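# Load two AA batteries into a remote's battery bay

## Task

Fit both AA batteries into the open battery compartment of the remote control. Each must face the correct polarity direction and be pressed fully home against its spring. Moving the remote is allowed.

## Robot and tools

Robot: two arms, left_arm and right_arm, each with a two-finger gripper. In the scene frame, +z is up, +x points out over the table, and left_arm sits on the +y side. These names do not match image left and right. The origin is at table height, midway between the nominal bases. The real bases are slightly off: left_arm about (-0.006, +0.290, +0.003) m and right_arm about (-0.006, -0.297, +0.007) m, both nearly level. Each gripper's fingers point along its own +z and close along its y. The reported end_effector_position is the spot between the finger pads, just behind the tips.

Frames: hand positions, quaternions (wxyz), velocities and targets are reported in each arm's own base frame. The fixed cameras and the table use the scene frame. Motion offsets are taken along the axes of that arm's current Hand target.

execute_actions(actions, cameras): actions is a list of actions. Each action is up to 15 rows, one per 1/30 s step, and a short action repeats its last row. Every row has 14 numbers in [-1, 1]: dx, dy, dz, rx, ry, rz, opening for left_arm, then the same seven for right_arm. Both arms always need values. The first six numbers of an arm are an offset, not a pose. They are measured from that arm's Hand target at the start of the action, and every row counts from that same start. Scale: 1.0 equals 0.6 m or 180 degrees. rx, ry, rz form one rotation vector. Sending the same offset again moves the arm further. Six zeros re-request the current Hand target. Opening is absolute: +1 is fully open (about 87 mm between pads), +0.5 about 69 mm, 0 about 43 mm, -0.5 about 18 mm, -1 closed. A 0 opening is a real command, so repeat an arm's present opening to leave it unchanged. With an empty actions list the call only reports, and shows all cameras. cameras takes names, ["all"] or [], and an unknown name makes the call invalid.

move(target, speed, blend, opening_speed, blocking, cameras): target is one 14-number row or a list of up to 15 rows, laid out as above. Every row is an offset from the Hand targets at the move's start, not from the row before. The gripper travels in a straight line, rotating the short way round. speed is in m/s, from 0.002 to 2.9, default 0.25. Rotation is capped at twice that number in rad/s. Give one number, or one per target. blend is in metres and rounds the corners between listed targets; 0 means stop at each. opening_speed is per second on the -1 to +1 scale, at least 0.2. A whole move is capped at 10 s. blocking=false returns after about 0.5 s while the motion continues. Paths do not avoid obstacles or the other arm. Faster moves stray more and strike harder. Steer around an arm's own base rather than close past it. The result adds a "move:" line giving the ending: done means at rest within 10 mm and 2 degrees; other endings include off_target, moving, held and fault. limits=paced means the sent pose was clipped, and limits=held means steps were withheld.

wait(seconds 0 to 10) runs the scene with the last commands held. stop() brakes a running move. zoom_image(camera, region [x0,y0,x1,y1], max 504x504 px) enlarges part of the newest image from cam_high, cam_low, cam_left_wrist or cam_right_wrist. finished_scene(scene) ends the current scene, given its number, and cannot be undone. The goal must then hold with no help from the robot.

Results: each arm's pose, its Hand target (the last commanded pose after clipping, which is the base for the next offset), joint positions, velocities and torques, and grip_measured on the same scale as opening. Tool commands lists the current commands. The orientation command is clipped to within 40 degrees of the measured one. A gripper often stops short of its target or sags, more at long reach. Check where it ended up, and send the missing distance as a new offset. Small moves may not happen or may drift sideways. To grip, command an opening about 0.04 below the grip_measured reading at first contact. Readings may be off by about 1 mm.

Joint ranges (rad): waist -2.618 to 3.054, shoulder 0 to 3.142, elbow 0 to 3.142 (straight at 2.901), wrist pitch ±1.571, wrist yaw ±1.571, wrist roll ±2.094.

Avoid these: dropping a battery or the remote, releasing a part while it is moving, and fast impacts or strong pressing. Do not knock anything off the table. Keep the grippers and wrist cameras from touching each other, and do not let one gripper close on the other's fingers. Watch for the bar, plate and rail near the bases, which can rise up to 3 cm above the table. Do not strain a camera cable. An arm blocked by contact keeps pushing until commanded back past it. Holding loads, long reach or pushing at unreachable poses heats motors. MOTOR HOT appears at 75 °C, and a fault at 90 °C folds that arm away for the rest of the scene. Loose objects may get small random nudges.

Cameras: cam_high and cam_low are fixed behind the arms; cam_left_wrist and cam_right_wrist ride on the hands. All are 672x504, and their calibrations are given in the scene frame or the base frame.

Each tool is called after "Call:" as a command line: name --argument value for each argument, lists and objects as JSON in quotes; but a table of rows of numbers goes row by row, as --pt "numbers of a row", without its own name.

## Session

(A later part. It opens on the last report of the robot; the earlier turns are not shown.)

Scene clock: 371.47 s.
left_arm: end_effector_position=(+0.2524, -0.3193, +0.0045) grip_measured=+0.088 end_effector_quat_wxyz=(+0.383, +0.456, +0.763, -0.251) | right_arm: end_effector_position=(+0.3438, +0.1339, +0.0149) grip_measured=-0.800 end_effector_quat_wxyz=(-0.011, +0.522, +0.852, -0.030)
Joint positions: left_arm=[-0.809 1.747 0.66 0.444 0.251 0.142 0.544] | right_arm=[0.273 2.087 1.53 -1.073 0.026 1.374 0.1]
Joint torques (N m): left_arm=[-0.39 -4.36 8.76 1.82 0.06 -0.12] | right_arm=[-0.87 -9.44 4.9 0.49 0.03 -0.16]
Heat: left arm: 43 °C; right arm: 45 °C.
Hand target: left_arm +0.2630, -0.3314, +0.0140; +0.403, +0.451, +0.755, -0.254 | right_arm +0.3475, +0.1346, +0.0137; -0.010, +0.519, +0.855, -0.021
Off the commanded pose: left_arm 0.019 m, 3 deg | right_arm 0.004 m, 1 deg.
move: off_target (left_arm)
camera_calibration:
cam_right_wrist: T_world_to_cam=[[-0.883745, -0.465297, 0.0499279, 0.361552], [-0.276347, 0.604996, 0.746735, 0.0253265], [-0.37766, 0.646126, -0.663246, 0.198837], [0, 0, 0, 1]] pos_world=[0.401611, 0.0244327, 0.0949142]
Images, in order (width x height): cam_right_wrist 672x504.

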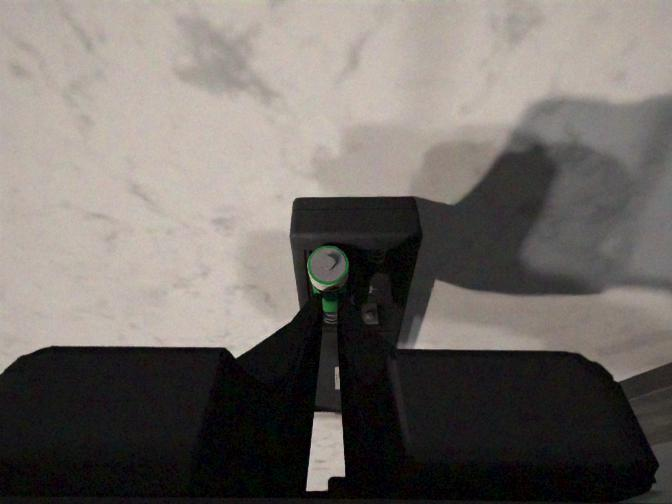

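Call:
move --pt "0 0 0 0 0 0 0.03 0.0 0.001 0.03 0 0 0 -0.8" --pt "0 0 0 0 0 0 0.03 0.04 0.001 0.04 0 0 0 -0.8" --speed 0.05 --cameras '["cam_right_wrist","cam_left_wrist","cam_low"]'

Call:
zoom_image --camera "cam_right_wrist" --region '[240, 200, 420, 380]'

Call:
zoom_image --camera "cam_low" --region '[160, 300, 260, 350]'

Call:
zoom_image --camera "cam_left_wrist" --region '[250, 0, 400, 60]'

Scene clock: 377.77 s.
left_arm: end_effector_position=(+0.2524, -0.3193, +0.0045) grip_measured=+0.088 end_effector_quat_wxyz=(+0.383, +0.456, +0.763, -0.251) | right_arm: end_effector_position=(+0.3311, +0.1574, +0.0009) grip_measured=-0.799 end_effector_quat_wxyz=(-0.025, +0.512, +0.858, -0.014)
Joint positions: left_arm=[-0.809 1.747 0.66 0.444 0.251 0.142 0.544] | right_arm=[0.322 2.088 1.465 -1.002 -0.02 1.397 0.1]
Joint torques (N m): left_arm=[-0.38 -4.37 8.77 1.83 0.05 -0.11] | right_arm=[0.24 -7.92 3.97 0.69 0.35 0.27]
Heat: left arm: 43 °C; right arm: 46 °C.
Hand target: left_arm +0.2630, -0.3314, +0.0140; +0.403, +0.451, +0.755, -0.254 | right_arm +0.3361, +0.1556, -0.0104; -0.010, +0.519, +0.855, -0.021
Off the commanded pose: left_arm 0.019 m, 3 deg | right_arm 0.012 m, 2 deg.
move: off_target (left_arm, right_arm)
camera_calibration:
cam_left_wrist: T_world_to_cam=[[-0.881812, -0.470008, 0.0387179, 0.070667], [-0.471559, 0.879849, -0.0591495, 0.418099], [-0.00626517, -0.0704165, -0.997498, 0.124622], [0, 0, 0, 1]] pos_world=[0.260254, -0.325874, 0.146304]
cam_right_wrist: T_world_to_cam=[[-0.872463, -0.487334, 0.0362492, 0.361681], [-0.283671, 0.565456, 0.774461, 0.0266705], [-0.397919, 0.665406, -0.631582, 0.173233], [0, 0, 0, 1]] pos_world=[0.392052, 0.0459082, 0.0756452]
Images, in order (width x height): cam_low 672x504, cam_left_wrist 672x504, cam_right_wrist 672x504.

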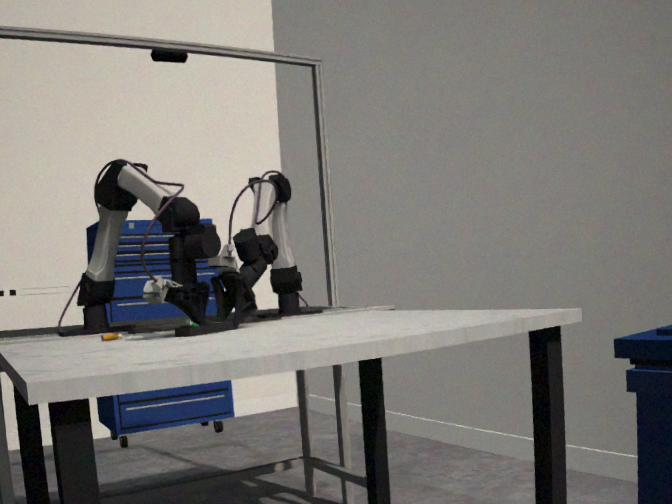

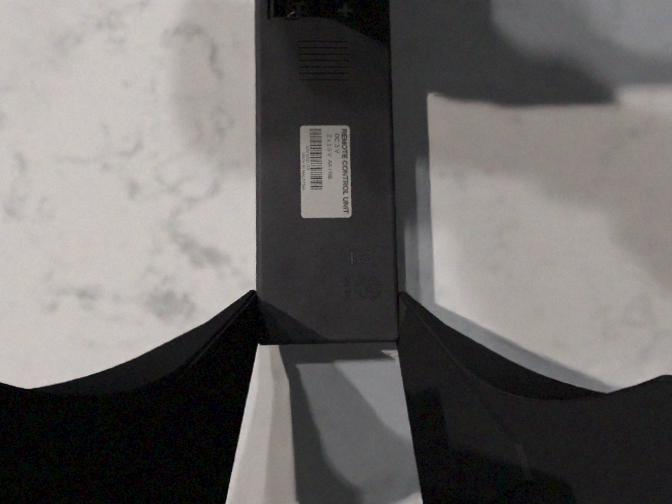

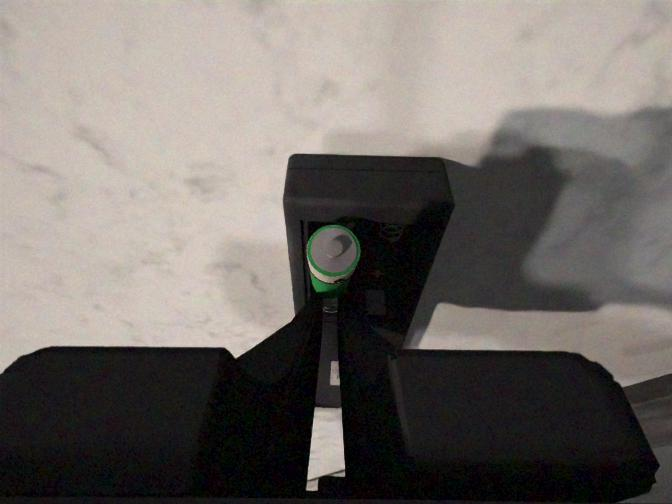

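Scaled by 2.800 from the camera's 672x504 image, which has a finer 960x720 frame.

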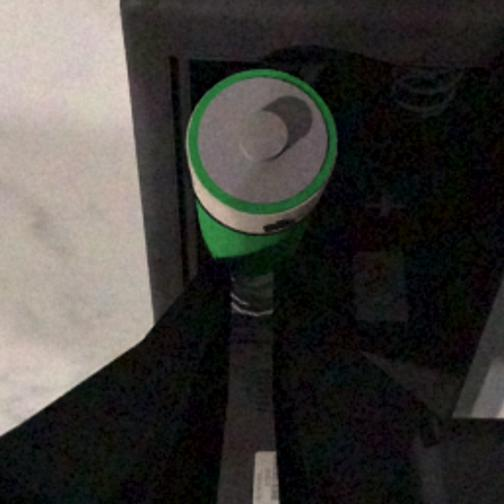

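Scaled by 5.040 from the camera's 672x504 image, which has a finer 960x720 frame.

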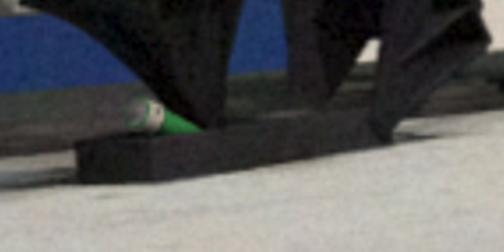

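Scaled by 3.360 from the camera's 672x504 image, which has a finer 960x720 frame.

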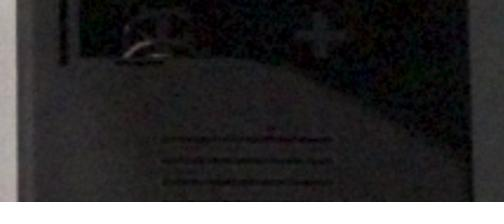

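Call:
move --pt "0 0 0 0 0 0 0.03 -0.0005 -0.0047 -0.1 0 0 0 -0.8" --pt "0 0 0 0 0 0 0.03 -0.054 0.0017 -0.0833 0 0 0 -0.5" --pt "0 0 0 0 0 0 0.03 -0.0539 0.004 -0.045 0 0 0 -0.5" --speed 0.07 --cameras '["cam_right_wrist"]'

Call:
zoom_image --camera "cam_right_wrist" --region '[240, 200, 420, 380]'

Scene clock: 398.50 s.
left_arm: end_effector_position=(+0.2524, -0.3193, +0.0045) grip_measured=+0.088 end_effector_quat_wxyz=(+0.383, +0.456, +0.763, -0.251) | right_arm: end_effector_position=(+0.3497, +0.1301, +0.0181) grip_measured=-0.500 end_effector_quat_wxyz=(-0.019, +0.525, +0.851, -0.023)
Joint positions: left_arm=[-0.809 1.747 0.66 0.444 0.251 0.142 0.544] | right_arm=[0.249 2.103 1.564 -1.093 0.005 1.354 0.25]
Joint torques (N m): left_arm=[-0.39 -4.37 8.76 1.82 0.05 -0.11] | right_arm=[-0.39 -9.66 5.39 0.46 0.26 -0.14]
Heat: left arm: 43 °C; right arm: 45 °C.
Hand target: left_arm +0.2630, -0.3314, +0.0140; +0.403, +0.451, +0.755, -0.254 | right_arm +0.3541, +0.1287, +0.0166; -0.010, +0.519, +0.855, -0.021
Off the commanded pose: left_arm 0.019 m, 3 deg | right_arm 0.005 m, 1 deg.
move: off_target (left_arm); target 2's new opening was sent with right_arm's hand 0.012 m and 2 deg from that target
camera_calibration:
cam_right_wrist: T_world_to_cam=[[-0.886102, -0.461085, 0.047164, 0.365086], [-0.266989, 0.59096, 0.761238, 0.0250853], [-0.378868, 0.661942, -0.646755, 0.203781], [0, 0, 0, 1]] pos_world=[0.407407, 0.0186202, 0.0954815]
Images, in order (width x height): cam_right_wrist 672x504.

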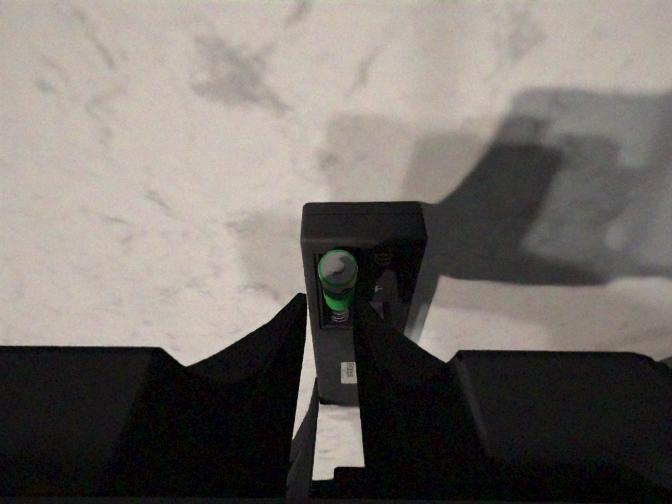

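Scaled by 2.800 from the camera's 672x504 image, which has a finer 960x720 frame.

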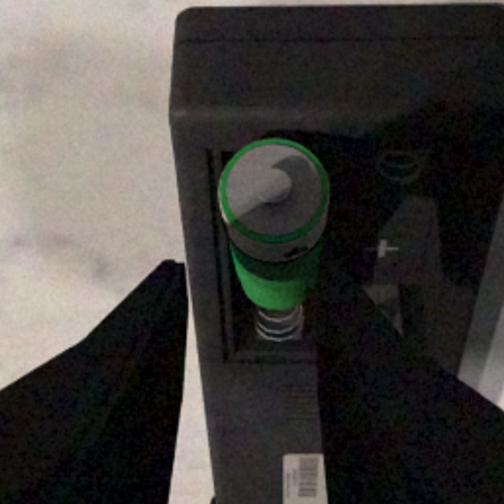

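Call:
move --pt "0 0 0 0 0 0 0.03 -0.0075 -0.0055 -0.005 0 0 0 -0.5" --pt "0 0 0 0 0 0 0.03 -0.0075 -0.0055 0.0135 0 0 0 -0.5" --speed 0.06 --cameras '["cam_right_wrist"]'

Call:
zoom_image --camera "cam_right_wrist" --region '[240, 200, 420, 380]'

Scene clock: 406.03 s.
left_arm: end_effector_position=(+0.2524, -0.3193, +0.0045) grip_measured=+0.088 end_effector_quat_wxyz=(+0.383, +0.456, +0.763, -0.251) | right_arm: end_effector_position=(+0.3482, +0.1261, +0.0105) grip_measured=-0.500 end_effector_quat_wxyz=(-0.019, +0.523, +0.852, -0.023)
Joint positions: left_arm=[-0.809 1.747 0.66 0.444 0.251 0.142 0.544] | right_arm=[0.24 2.103 1.533 -1.06 0.005 1.341 0.25]
Joint torques (N m): left_arm=[-0.38 -4.37 8.8 1.83 0.06 -0.11] | right_arm=[-0.77 -9.55 5.01 0.45 0.21 -0.17]
Heat: left arm: 43 °C; right arm: 45 °C.
Hand target: left_arm +0.2630, -0.3314, +0.0140; +0.403, +0.451, +0.755, -0.254 | right_arm +0.3529, +0.1230, +0.0086; -0.010, +0.519, +0.855, -0.021
Off the commanded pose: left_arm 0.019 m, 3 deg | right_arm 0.006 m, 1 deg.
move: off_target (left_arm)
camera_calibration:
cam_right_wrist: T_world_to_cam=[[-0.884185, -0.464867, 0.0459953, 0.362107], [-0.270064, 0.589028, 0.761651, 0.0341438], [-0.381158, 0.661019, -0.646353, 0.20181], [0, 0, 0, 1]] pos_world=[0.406313, 0.0148196, 0.0877799]
Images, in order (width x height): cam_right_wrist 672x504.

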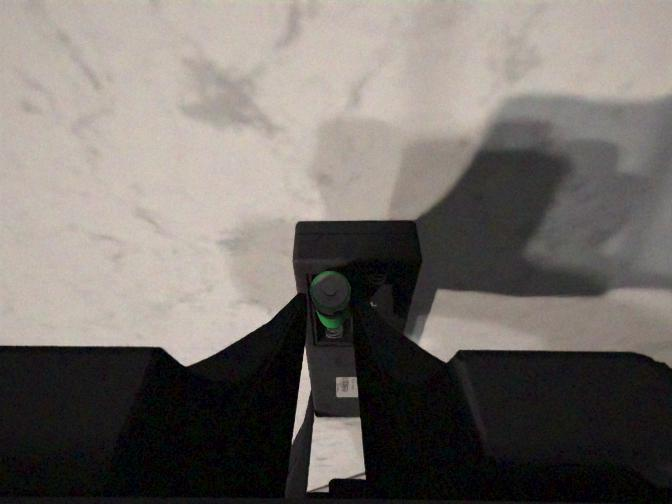

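Scaled by 2.800 from the camera's 672x504 image, which has a finer 960x720 frame.

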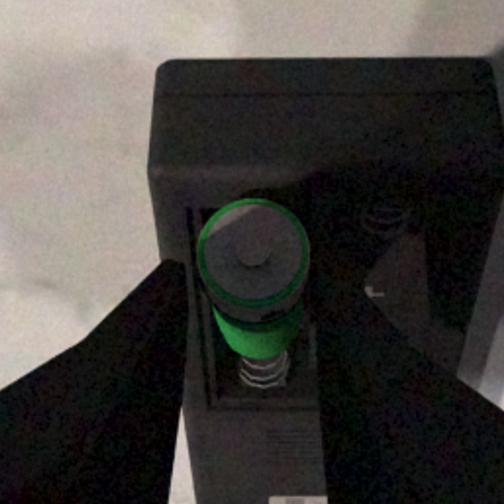

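Call:
move --pt "0 0 0 0 0 0 0.03 0 0 0.002 0 0 0 -0.69" --pt "0 0 0 0 0 0 0.03 0.03 0 0.008 0 0.03 0 -0.69" --speed 0.05 --cameras '["cam_right_wrist","cam_low"]'

Call:
zoom_image --camera "cam_right_wrist" --region '[240, 200, 420, 380]'

Call:
zoom_image --camera "cam_low" --region '[160, 300, 260, 350]'

Scene clock: 412.17 s.
left_arm: end_effector_position=(+0.2524, -0.3193, +0.0045) grip_measured=+0.088 end_effector_quat_wxyz=(+0.383, +0.456, +0.763, -0.251) | right_arm: end_effector_position=(+0.3461, +0.1307, +0.0091) grip_measured=-0.620 end_effector_quat_wxyz=(-0.034, +0.525, +0.850, -0.011)
Joint positions: left_arm=[-0.809 1.747 0.66 0.444 0.251 0.142 0.544] | right_arm=[0.235 2.106 1.523 -1.052 -0.034 1.34 0.19]
Joint torques (N m): left_arm=[-0.4 -4.3 8.77 1.82 0.06 -0.11] | right_arm=[-0.02 -8.4 4.45 0.47 -0.28 -0.13]
Heat: left arm: 43 °C; right arm: 45 °C.
Hand target: left_arm +0.2630, -0.3314, +0.0140; +0.403, +0.451, +0.755, -0.254 | right_arm +0.3445, +0.1388, +0.0038; -0.050, +0.519, +0.853, +0.004
Off the commanded pose: left_arm 0.019 m, 3 deg | right_arm 0.010 m, 3 deg.
move: off_target (left_arm, right_arm)
camera_calibration:
cam_right_wrist: T_world_to_cam=[[-0.886687, -0.460604, 0.040369, 0.362801], [-0.25641, 0.562494, 0.786037, 0.0304473], [-0.384759, 0.686618, -0.61686, 0.194696], [0, 0, 0, 1]] pos_world=[0.404409, 0.0162995, 0.0815216]
Images, in order (width x height): cam_low 672x504, cam_right_wrist 672x504.

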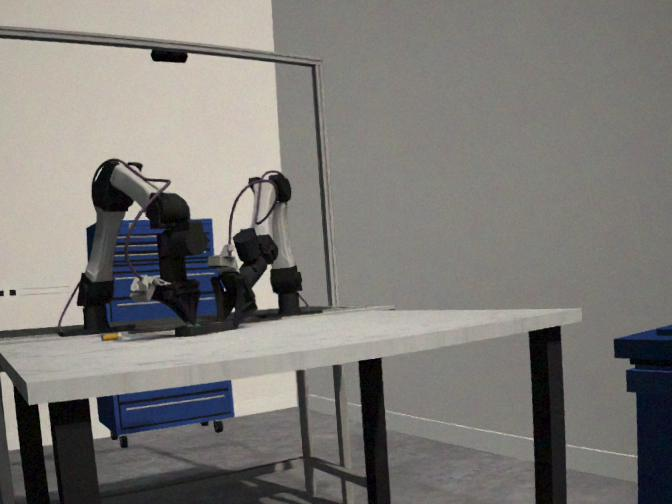

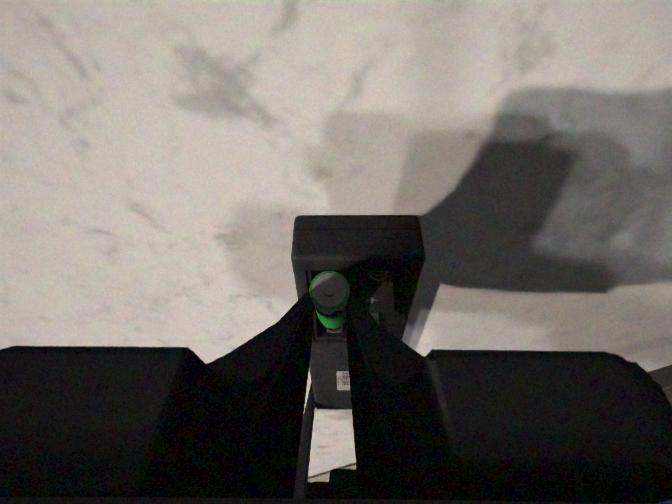

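Scaled by 2.800 from the camera's 672x504 image, which has a finer 960x720 frame.

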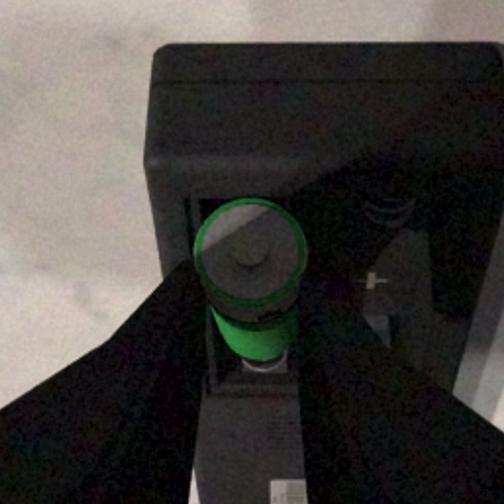

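Scaled by 5.040 from the camera's 672x504 image, which has a finer 960x720 frame.

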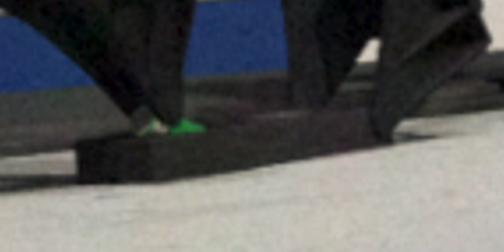

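Call:
move --target '[0,0,0,0,0,0,0.03,0.03,0,0.006,0,0.02,0,-0.69]' --speed 0.05 --cameras '["cam_right_wrist","cam_low"]'

Call:
zoom_image --camera "cam_right_wrist" --region '[240, 200, 420, 380]'

Call:
zoom_image --camera "cam_low" --region '[160, 300, 260, 350]'

Scene clock: 416.80 s.
left_arm: end_effector_position=(+0.2524, -0.3193, +0.0045) grip_measured=+0.088 end_effector_quat_wxyz=(+0.383, +0.456, +0.763, -0.251) | right_arm: end_effector_position=(+0.3443, +0.1336, +0.0063) grip_measured=-0.620 end_effector_quat_wxyz=(-0.041, +0.525, +0.850, -0.004)
Joint positions: left_arm=[-0.809 1.747 0.66 0.444 0.251 0.142 0.544] | right_arm=[0.235 2.107 1.51 -1.038 -0.052 1.34 0.19]
Joint torques (N m): left_arm=[-0.39 -4.36 8.8 1.83 0.06 -0.12] | right_arm=[1.39 -8.29 4 0.42 -0.75 0.03]
Heat: left arm: 43 °C; right arm: 45 °C.
Hand target: left_arm +0.2630, -0.3314, +0.0140; +0.403, +0.451, +0.755, -0.254 | right_arm +0.3360, +0.1550, +0.0019; -0.077, +0.519, +0.851, +0.020
Off the commanded pose: left_arm 0.019 m, 3 deg | right_arm 0.023 m, 5 deg.
move: off_target (left_arm, right_arm)
camera_calibration:
cam_right_wrist: T_world_to_cam=[[-0.887033, -0.46025, 0.0366386, 0.362698], [-0.251712, 0.54859, 0.797302, 0.030804], [-0.387058, 0.698011, -0.602468, 0.189457], [0, 0, 0, 1]] pos_world=[0.40281, 0.0177903, 0.0762928]
Images, in order (width x height): cam_low 672x504, cam_right_wrist 672x504.

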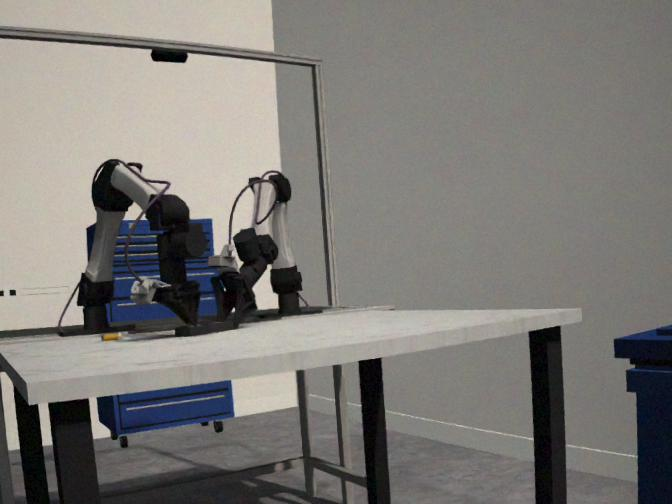

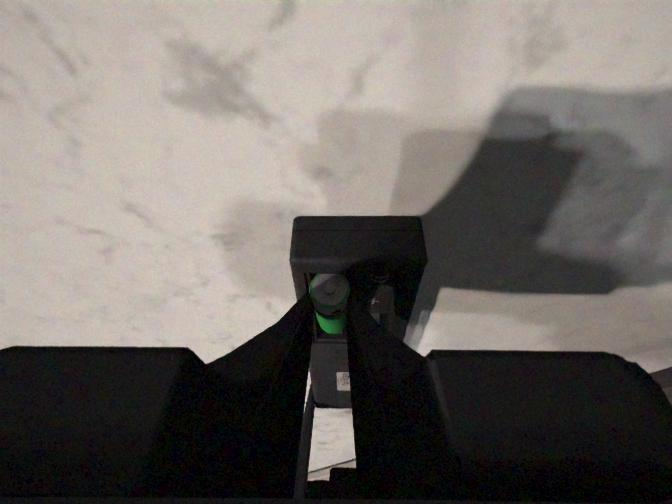

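Scaled by 2.800 from the camera's 672x504 image, which has a finer 960x720 frame.

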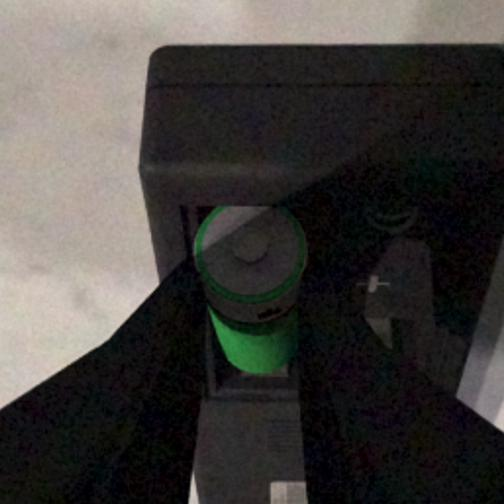

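Scaled by 5.040 from the camera's 672x504 image, which has a finer 960x720 frame.

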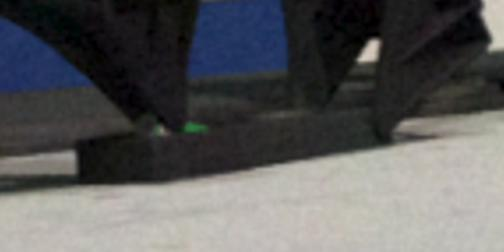

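Call:
move --target '[0,0,0,0,0,0,0.03,0.016,0,0.016,0,0.01,0,-0.69]' --speed 0.05 --cameras '["cam_right_wrist","cam_low"]'

Call:
zoom_image --camera "cam_right_wrist" --region '[240, 200, 420, 380]'

Call:
zoom_image --camera "cam_low" --region '[160, 300, 260, 350]'

Scene clock: 420.90 s.
left_arm: end_effector_position=(+0.2524, -0.3193, +0.0045) grip_measured=+0.088 end_effector_quat_wxyz=(+0.383, +0.456, +0.763, -0.251) | right_arm: end_effector_position=(+0.3436, +0.1343, +0.0039) grip_measured=-0.620 end_effector_quat_wxyz=(-0.042, +0.525, +0.850, -0.002)
Joint positions: left_arm=[-0.809 1.747 0.66 0.444 0.251 0.142 0.544] | right_arm=[0.235 2.107 1.499 -1.025 -0.057 1.34 0.19]
Joint torques (N m): left_arm=[-0.4 -4.36 8.75 1.83 0.06 -0.11] | right_arm=[2.3 -7.36 3.12 0.57 -0.88 0.28]
Heat: left arm: 43 °C; right arm: 44 °C.
Hand target: left_arm +0.2630, -0.3314, +0.0140; +0.403, +0.451, +0.755, -0.254 | right_arm +0.3307, +0.1645, -0.0061; -0.090, +0.518, +0.850, +0.028
Off the commanded pose: left_arm 0.019 m, 3 deg | right_arm 0.034 m, 7 deg.
move: off_target (left_arm, right_arm)
camera_calibration:
cam_right_wrist: T_world_to_cam=[[-0.887232, -0.460075, 0.0339136, 0.362647], [-0.251786, 0.544532, 0.800056, 0.03271], [-0.386552, 0.701296, -0.598966, 0.186576], [0, 0, 0, 1]] pos_world=[0.402109, 0.0181878, 0.0732844]
Images, in order (width x height): cam_low 672x504, cam_right_wrist 672x504.

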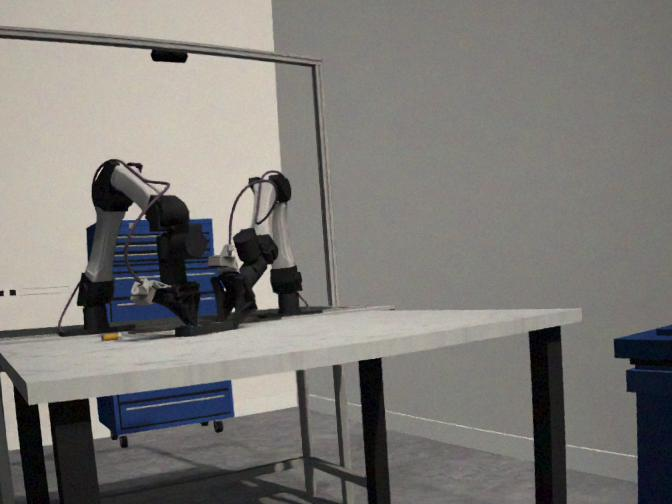

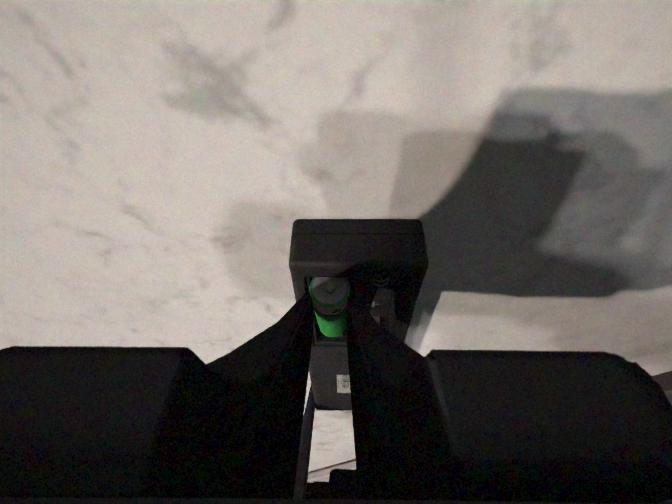

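Scaled by 2.800 from the camera's 672x504 image, which has a finer 960x720 frame.

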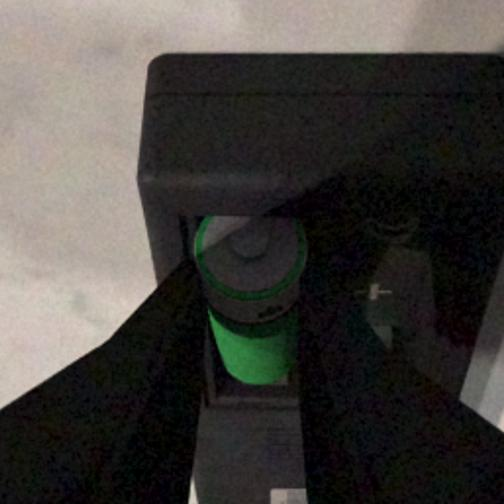

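Scaled by 5.040 from the camera's 672x504 image, which has a finer 960x720 frame.

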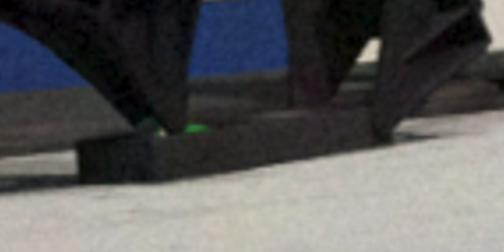

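Call:
move --target '[0,0,0,0,0,0,0.03,0.004,0,0.018,0,0,0,-0.69]' --speed 0.05 --cameras '["cam_right_wrist","cam_low"]'

Call:
zoom_image --camera "cam_right_wrist" --region '[240, 200, 420, 380]'

Call:
zoom_image --camera "cam_low" --region '[160, 300, 260, 350]'

Scene clock: 428.77 s.
left_arm: end_effector_position=(+0.2524, -0.3193, +0.0045) grip_measured=+0.088 end_effector_quat_wxyz=(+0.383, +0.456, +0.763, -0.251) | right_arm: end_effector_position=(+0.3433, +0.1344, +0.0029) grip_measured=-0.620 end_effector_quat_wxyz=(-0.040, +0.525, +0.850, +0.001)
Joint positions: left_arm=[-0.809 1.747 0.66 0.444 0.251 0.142 0.544] | right_arm=[0.235 2.1 1.485 -1.009 -0.058 1.34 0.19]
Joint torques (N m): left_arm=[-0.4 -4.37 8.77 1.83 0.06 -0.12] | right_arm=[3.33 -5.65 1.96 0.73 -0.93 0.32]
Heat: left arm: 43 °C; right arm: 43 °C.
Hand target: left_arm +0.2630, -0.3314, +0.0140; +0.403, +0.451, +0.755, -0.254 | right_arm +0.3283, +0.1682, -0.0163; -0.090, +0.518, +0.850, +0.028
Off the commanded pose: left_arm 0.019 m, 3 deg | right_arm 0.042 m, 7 deg.
move: off_target (left_arm, right_arm)
camera_calibration:
cam_right_wrist: T_world_to_cam=[[-0.887443, -0.46021, 0.0255184, 0.362524], [-0.258103, 0.542056, 0.799724, 0.0358652], [-0.381873, 0.703123, -0.599826, 0.183908], [0, 0, 0, 1]] pos_world=[0.401205, 0.0180863, 0.0723795]
Images, in order (width x height): cam_low 672x504, cam_right_wrist 672x504.

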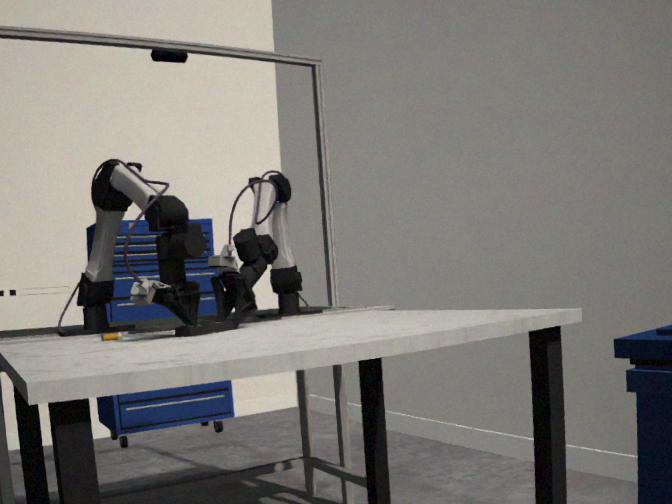

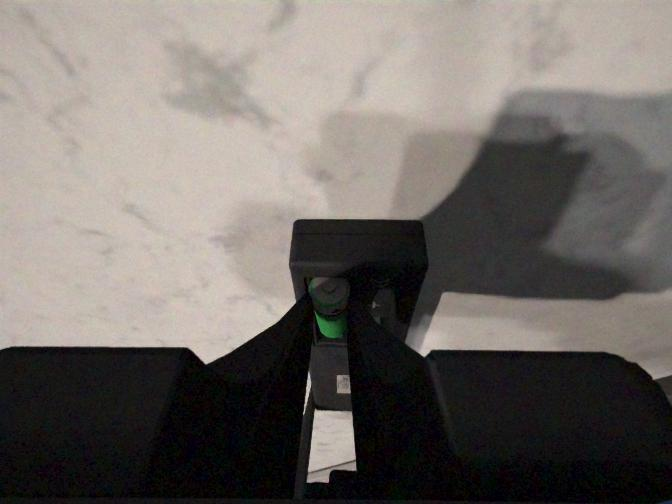

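Scaled by 2.800 from the camera's 672x504 image, which has a finer 960x720 frame.

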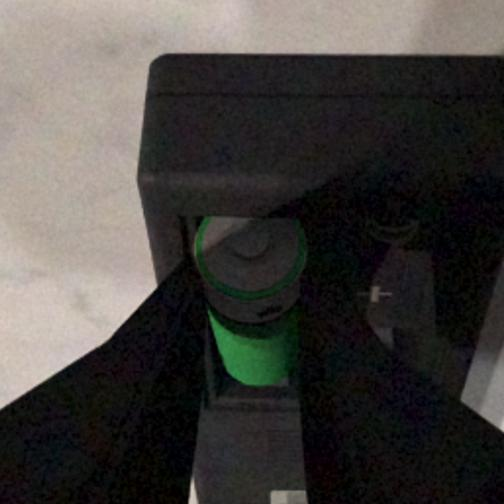

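Scaled by 5.040 from the camera's 672x504 image, which has a finer 960x720 frame.

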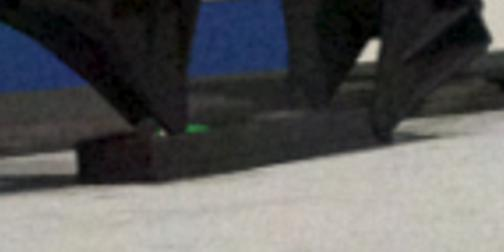

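Call:
move --pt "0 0 0 0 0 0 0.03 -0.06 0 0.005 0 -0.05 0 -0.69" --pt "0 0 0 0 0 0 0.03 -0.06 0 -0.018 0 -0.05 0 -0.69" --speed 0.06 --cameras '["cam_right_wrist","cam_low"]'

Call:
zoom_image --camera "cam_right_wrist" --region '[240, 200, 420, 380]'

Call:
zoom_image --camera "cam_low" --region '[160, 300, 260, 350]'

Scene clock: 435.97 s.
left_arm: end_effector_position=(+0.2524, -0.3193, +0.0045) grip_measured=+0.088 end_effector_quat_wxyz=(+0.383, +0.456, +0.763, -0.251) | right_arm: end_effector_position=(+0.3444, +0.1321, +0.0029) grip_measured=-0.620 end_effector_quat_wxyz=(-0.031, +0.525, +0.850, +0.000)
Joint positions: left_arm=[-0.809 1.747 0.66 0.444 0.251 0.142 0.544] | right_arm=[0.235 2.092 1.476 -0.999 -0.044 1.34 0.19]
Joint torques (N m): left_arm=[-0.42 -4.37 8.75 1.82 0.04 -0.11] | right_arm=[1.33 -6.72 4.56 0.72 0.33 0.08]
Heat: left arm: 43 °C; right arm: 43 °C.
Hand target: left_arm +0.2630, -0.3314, +0.0140; +0.403, +0.451, +0.755, -0.254 | right_arm +0.3456, +0.1351, -0.0123; -0.023, +0.519, +0.854, -0.013
Off the commanded pose: left_arm 0.019 m, 3 deg | right_arm 0.016 m, 2 deg.
move: off_target (left_arm, right_arm)
camera_calibration:
cam_right_wrist: T_world_to_cam=[[-0.887414, -0.46057, 0.0192512, 0.362549], [-0.268818, 0.550974, 0.790041, 0.0397982], [-0.374476, 0.695919, -0.612752, 0.184446], [0, 0, 0, 1]] pos_world=[0.4015, 0.0166919, 0.0745979]
Images, in order (width x height): cam_low 672x504, cam_right_wrist 672x504.

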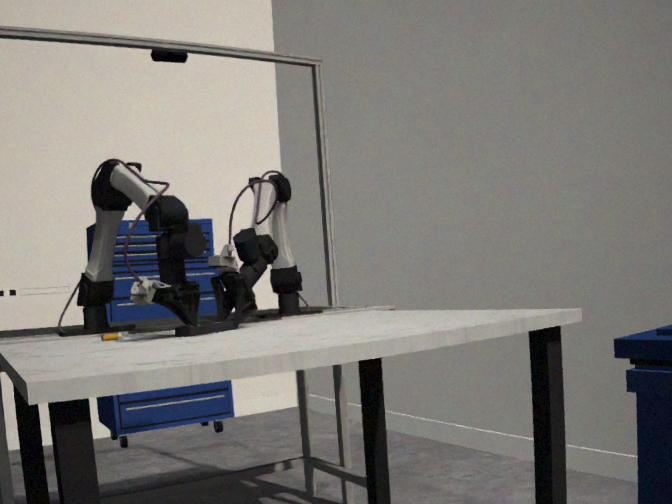

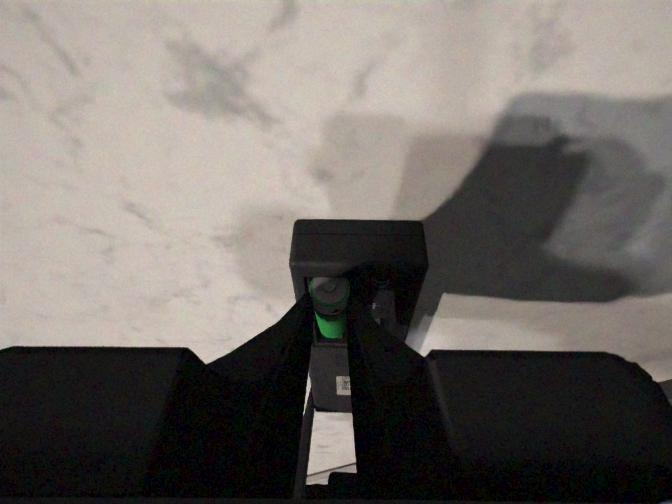

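Scaled by 2.800 from the camera's 672x504 image, which has a finer 960x720 frame.

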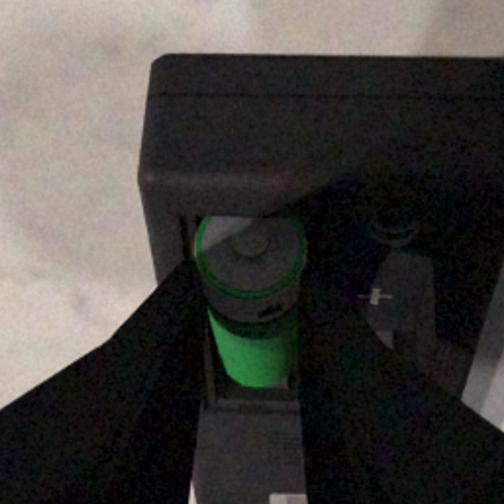

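Scaled by 5.040 from the camera's 672x504 image, which has a finer 960x720 frame.

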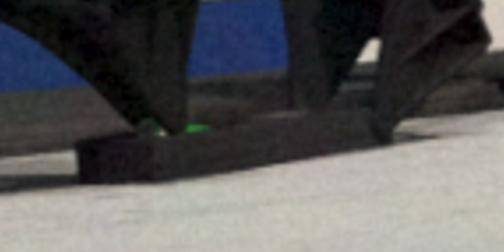

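Call:
move --pt "0 0 0 0 0 0 0.03 -0.008 0 -0.013 0 0 0 -0.69" --pt "0 0 0 0 0 0 0.03 -0.008 0 -0.013 0 0 0 -0.5" --pt "0 0 0 0 0 0 0.03 -0.008 0 -0.075 0 0 0 -0.5" --speed 0.06 --opening_speed 0.4 --cameras '["cam_right_wrist","cam_low"]'

Call:
zoom_image --camera "cam_right_wrist" --region '[240, 200, 420, 380]'

Call:
zoom_image --camera "cam_low" --region '[160, 300, 260, 350]'

Scene clock: 445.03 s.
left_arm: end_effector_position=(+0.2525, -0.3193, +0.0044) grip_measured=+0.088 end_effector_quat_wxyz=(+0.383, +0.456, +0.763, -0.251) | right_arm: end_effector_position=(+0.3416, +0.1285, +0.0218) grip_measured=-0.500 end_effector_quat_wxyz=(-0.042, +0.525, +0.850, -0.023)
Joint positions: left_arm=[-0.809 1.747 0.66 0.444 0.251 0.142 0.544] | right_arm=[0.235 2.099 1.564 -1.128 -0.028 1.34 0.25]
Joint torques (N m): left_arm=[-0.39 -4.34 8.79 1.83 0.05 -0.11] | right_arm=[0.25 -11.43 7.19 0.25 0.27 -0.11]
Heat: left arm: 43 °C; right arm: 43 °C.
Hand target: left_arm +0.2630, -0.3314, +0.0139; +0.403, +0.451, +0.755, -0.254 | right_arm +0.3502, +0.1307, +0.0324; -0.023, +0.519, +0.854, -0.013
Off the commanded pose: left_arm 0.019 m, 3 deg | right_arm 0.014 m, 3 deg.
move: off_target (left_arm, right_arm)
camera_calibration:
cam_right_wrist: T_world_to_cam=[[-0.885022, -0.46033, 0.0695154, 0.356082], [-0.235937, 0.572218, 0.78543, 0.0123794], [-0.401335, 0.678721, -0.615035, 0.20896], [0, 0, 0, 1]] pos_world=[0.401924, 0.0150061, 0.0940412]
Images, in order (width x height): cam_low 672x504, cam_right_wrist 672x504.

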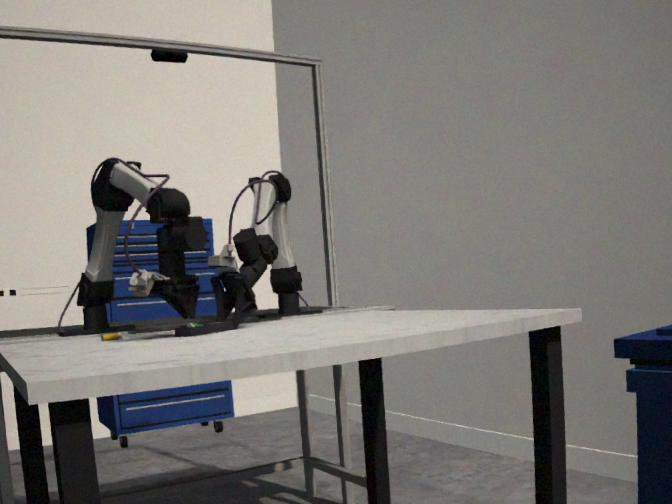

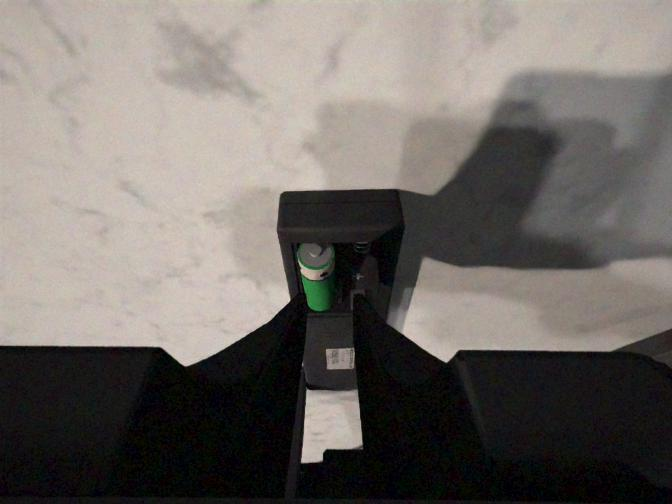

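Scaled by 2.800 from the camera's 672x504 image, which has a finer 960x720 frame.

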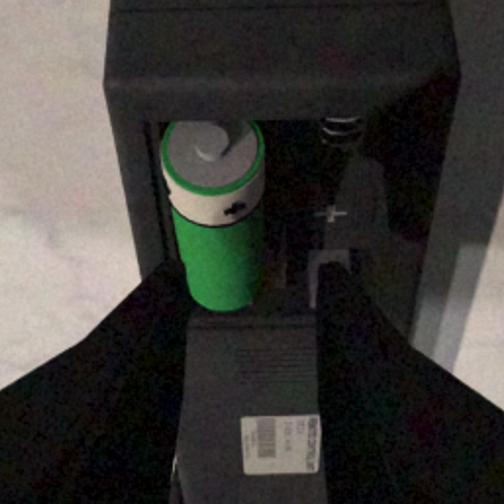

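Scaled by 5.040 from the camera's 672x504 image, which has a finer 960x720 frame.

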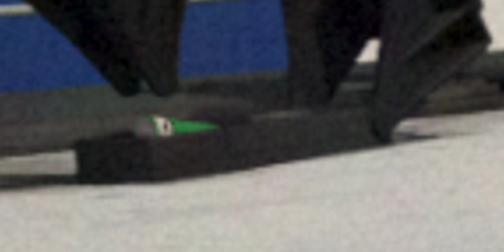

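Call:
move --pt "0 0 0 0 0 0 0.03 0.017 -0.0007 -0.0097 0 -0.008 0 -0.5" --pt "0 0 0 0 0 0 0.03 0.017 -0.0007 -0.0097 0 -0.008 0 -0.8" --pt "0 0 0 0 0 0 0.03 0.016 0.0011 0.0277 0 -0.008 0 -0.8" --speed 0.06 --cameras '["cam_right_wrist"]'

Call:
zoom_image --camera "cam_right_wrist" --region '[240, 200, 420, 380]'

Scene clock: 457.40 s.
left_arm: end_effector_position=(+0.2525, -0.3193, +0.0044) grip_measured=+0.088 end_effector_quat_wxyz=(+0.383, +0.456, +0.763, -0.251) | right_arm: end_effector_position=(+0.3406, +0.1374, +0.0151) grip_measured=-0.800 end_effector_quat_wxyz=(-0.026, +0.515, +0.857, -0.023)
Joint positions: left_arm=[-0.809 1.747 0.66 0.444 0.251 0.142 0.544] | right_arm=[0.27 2.093 1.534 -1.081 -0.005 1.352 0.1]
Joint torques (N m): left_arm=[-0.36 -4.34 8.75 1.82 0.06 -0.11] | right_arm=[0.44 -10.3 4.93 0.46 0.27 0.27]
Heat: left arm: 44 °C; right arm: 46 °C.
Hand target: left_arm +0.2630, -0.3314, +0.0139; +0.403, +0.451, +0.755, -0.254 | right_arm +0.3456, +0.1395, +0.0162; -0.012, +0.519, +0.855, -0.019
Off the commanded pose: left_arm 0.019 m, 3 deg | right_arm 0.005 m, 2 deg.
move: off_target (left_arm); target 2's new opening was sent with right_arm's hand 0.019 m and 3 deg from that target
camera_calibration:
cam_right_wrist: T_world_to_cam=[[-0.874862, -0.481425, 0.0533442, 0.35949], [-0.271662, 0.578865, 0.76884, 0.0238114], [-0.401018, 0.658137, -0.637213, 0.201428], [0, 0, 0, 1]] pos_world=[0.401749, 0.0267163, 0.0908688]
Images, in order (width x height): cam_right_wrist 672x504.

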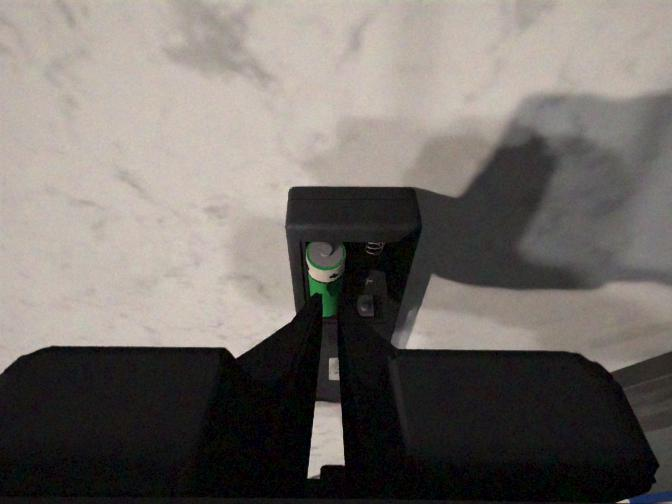

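Scaled by 2.800 from the camera's 672x504 image, which has a finer 960x720 frame.

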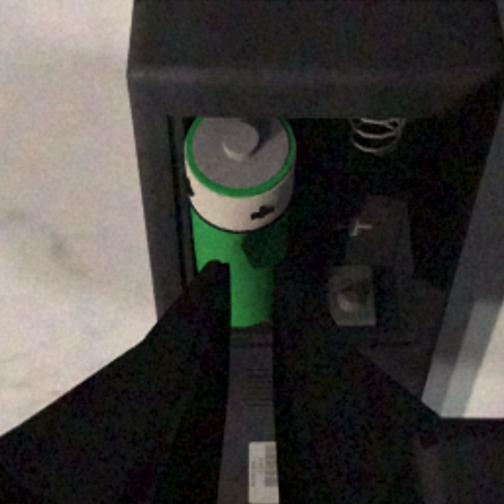

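Call:
move --pt "0 0 0 0 0 0 0.03 0.0 0.004 0.04 0 0 0 -0.8" --pt "0 0 0 0 0 0 0.03 0.03 0.003 0.055 0 0 0 -0.8" --speed 0.05 --cameras '["cam_right_wrist","cam_left_wrist","cam_low"]'

Call:
zoom_image --camera "cam_right_wrist" --region '[240, 200, 420, 380]'

Call:
zoom_image --camera "cam_low" --region '[160, 300, 260, 350]'

Scene clock: 465.43 s.
left_arm: end_effector_position=(+0.2525, -0.3193, +0.0045) grip_measured=+0.088 end_effector_quat_wxyz=(+0.383, +0.455, +0.763, -0.251) | right_arm: end_effector_position=(+0.3369, +0.1465, +0.0026) grip_measured=-0.799 end_effector_quat_wxyz=(-0.018, +0.518, +0.855, -0.018)
Joint positions: left_arm=[-0.809 1.747 0.66 0.445 0.25 0.142 0.544] | right_arm=[0.297 2.088 1.476 -1.01 -0.002 1.387 0.1]
Joint torques (N m): left_arm=[-0.43 -4.33 8.77 1.83 0.07 -0.11] | right_arm=[1.74 -6.8 2.66 0.94 0.23 0.26]
Heat: left arm: 44 °C; right arm: 47 °C.
Hand target: left_arm +0.2631, -0.3314, +0.0140; +0.403, +0.451, +0.755, -0.254 | right_arm +0.3373, +0.1556, -0.0170; -0.013, +0.519, +0.855, -0.019
Off the commanded pose: left_arm 0.019 m, 3 deg | right_arm 0.021 m, 1 deg.
move: off_target (left_arm, right_arm)
camera_calibration:
cam_left_wrist: T_world_to_cam=[[-0.881436, -0.470734, 0.0384685, 0.0704533], [-0.472267, 0.879453, -0.0593912, 0.418243], [-0.00587379, -0.070517, -0.997493, 0.124587], [0, 0, 0, 1]] pos_world=[0.260354, -0.325875, 0.146404]
cam_right_wrist: T_world_to_cam=[[-0.879251, -0.474912, 0.0370814, 0.361856], [-0.281559, 0.580908, 0.763721, 0.0302405], [-0.384242, 0.661062, -0.64448, 0.179963], [0, 0, 0, 1]] pos_world=[0.395827, 0.035316, 0.0794695]
Images, in order (width x height): cam_low 672x504, cam_left_wrist 672x504, cam_right_wrist 672x504.

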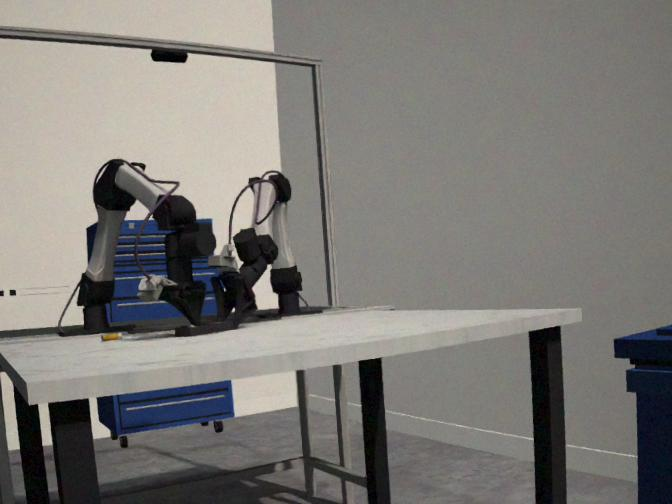

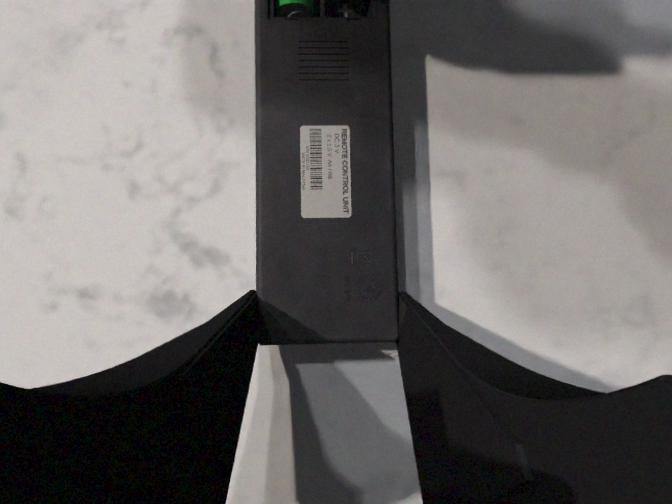

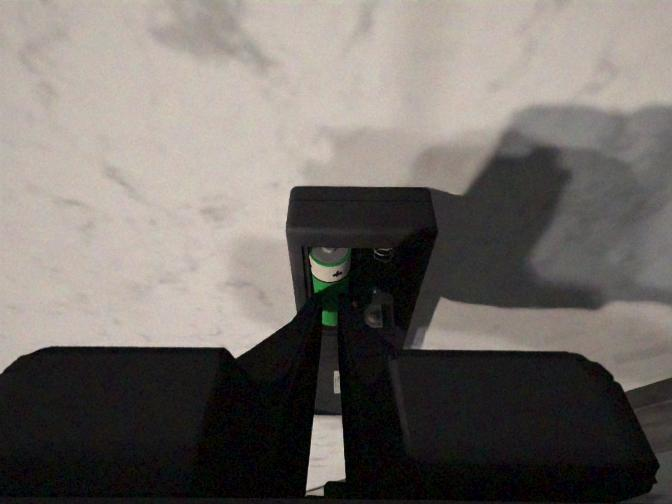

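Scaled by 2.800 from the camera's 672x504 image, which has a finer 960x720 frame.

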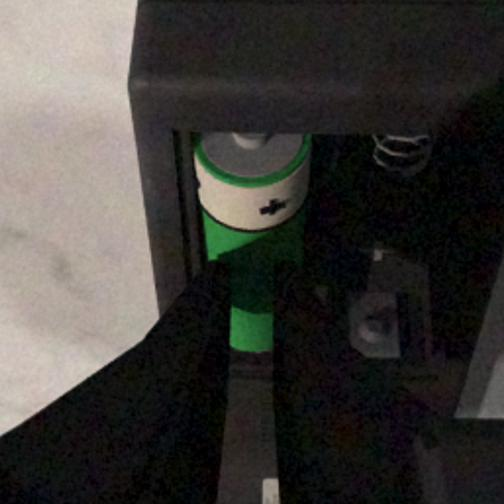

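Scaled by 5.040 from the camera's 672x504 image, which has a finer 960x720 frame.

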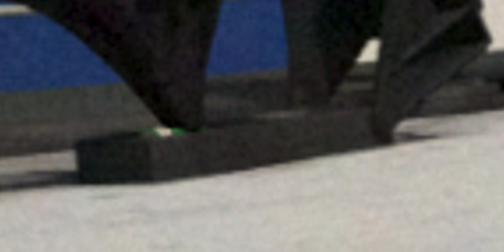

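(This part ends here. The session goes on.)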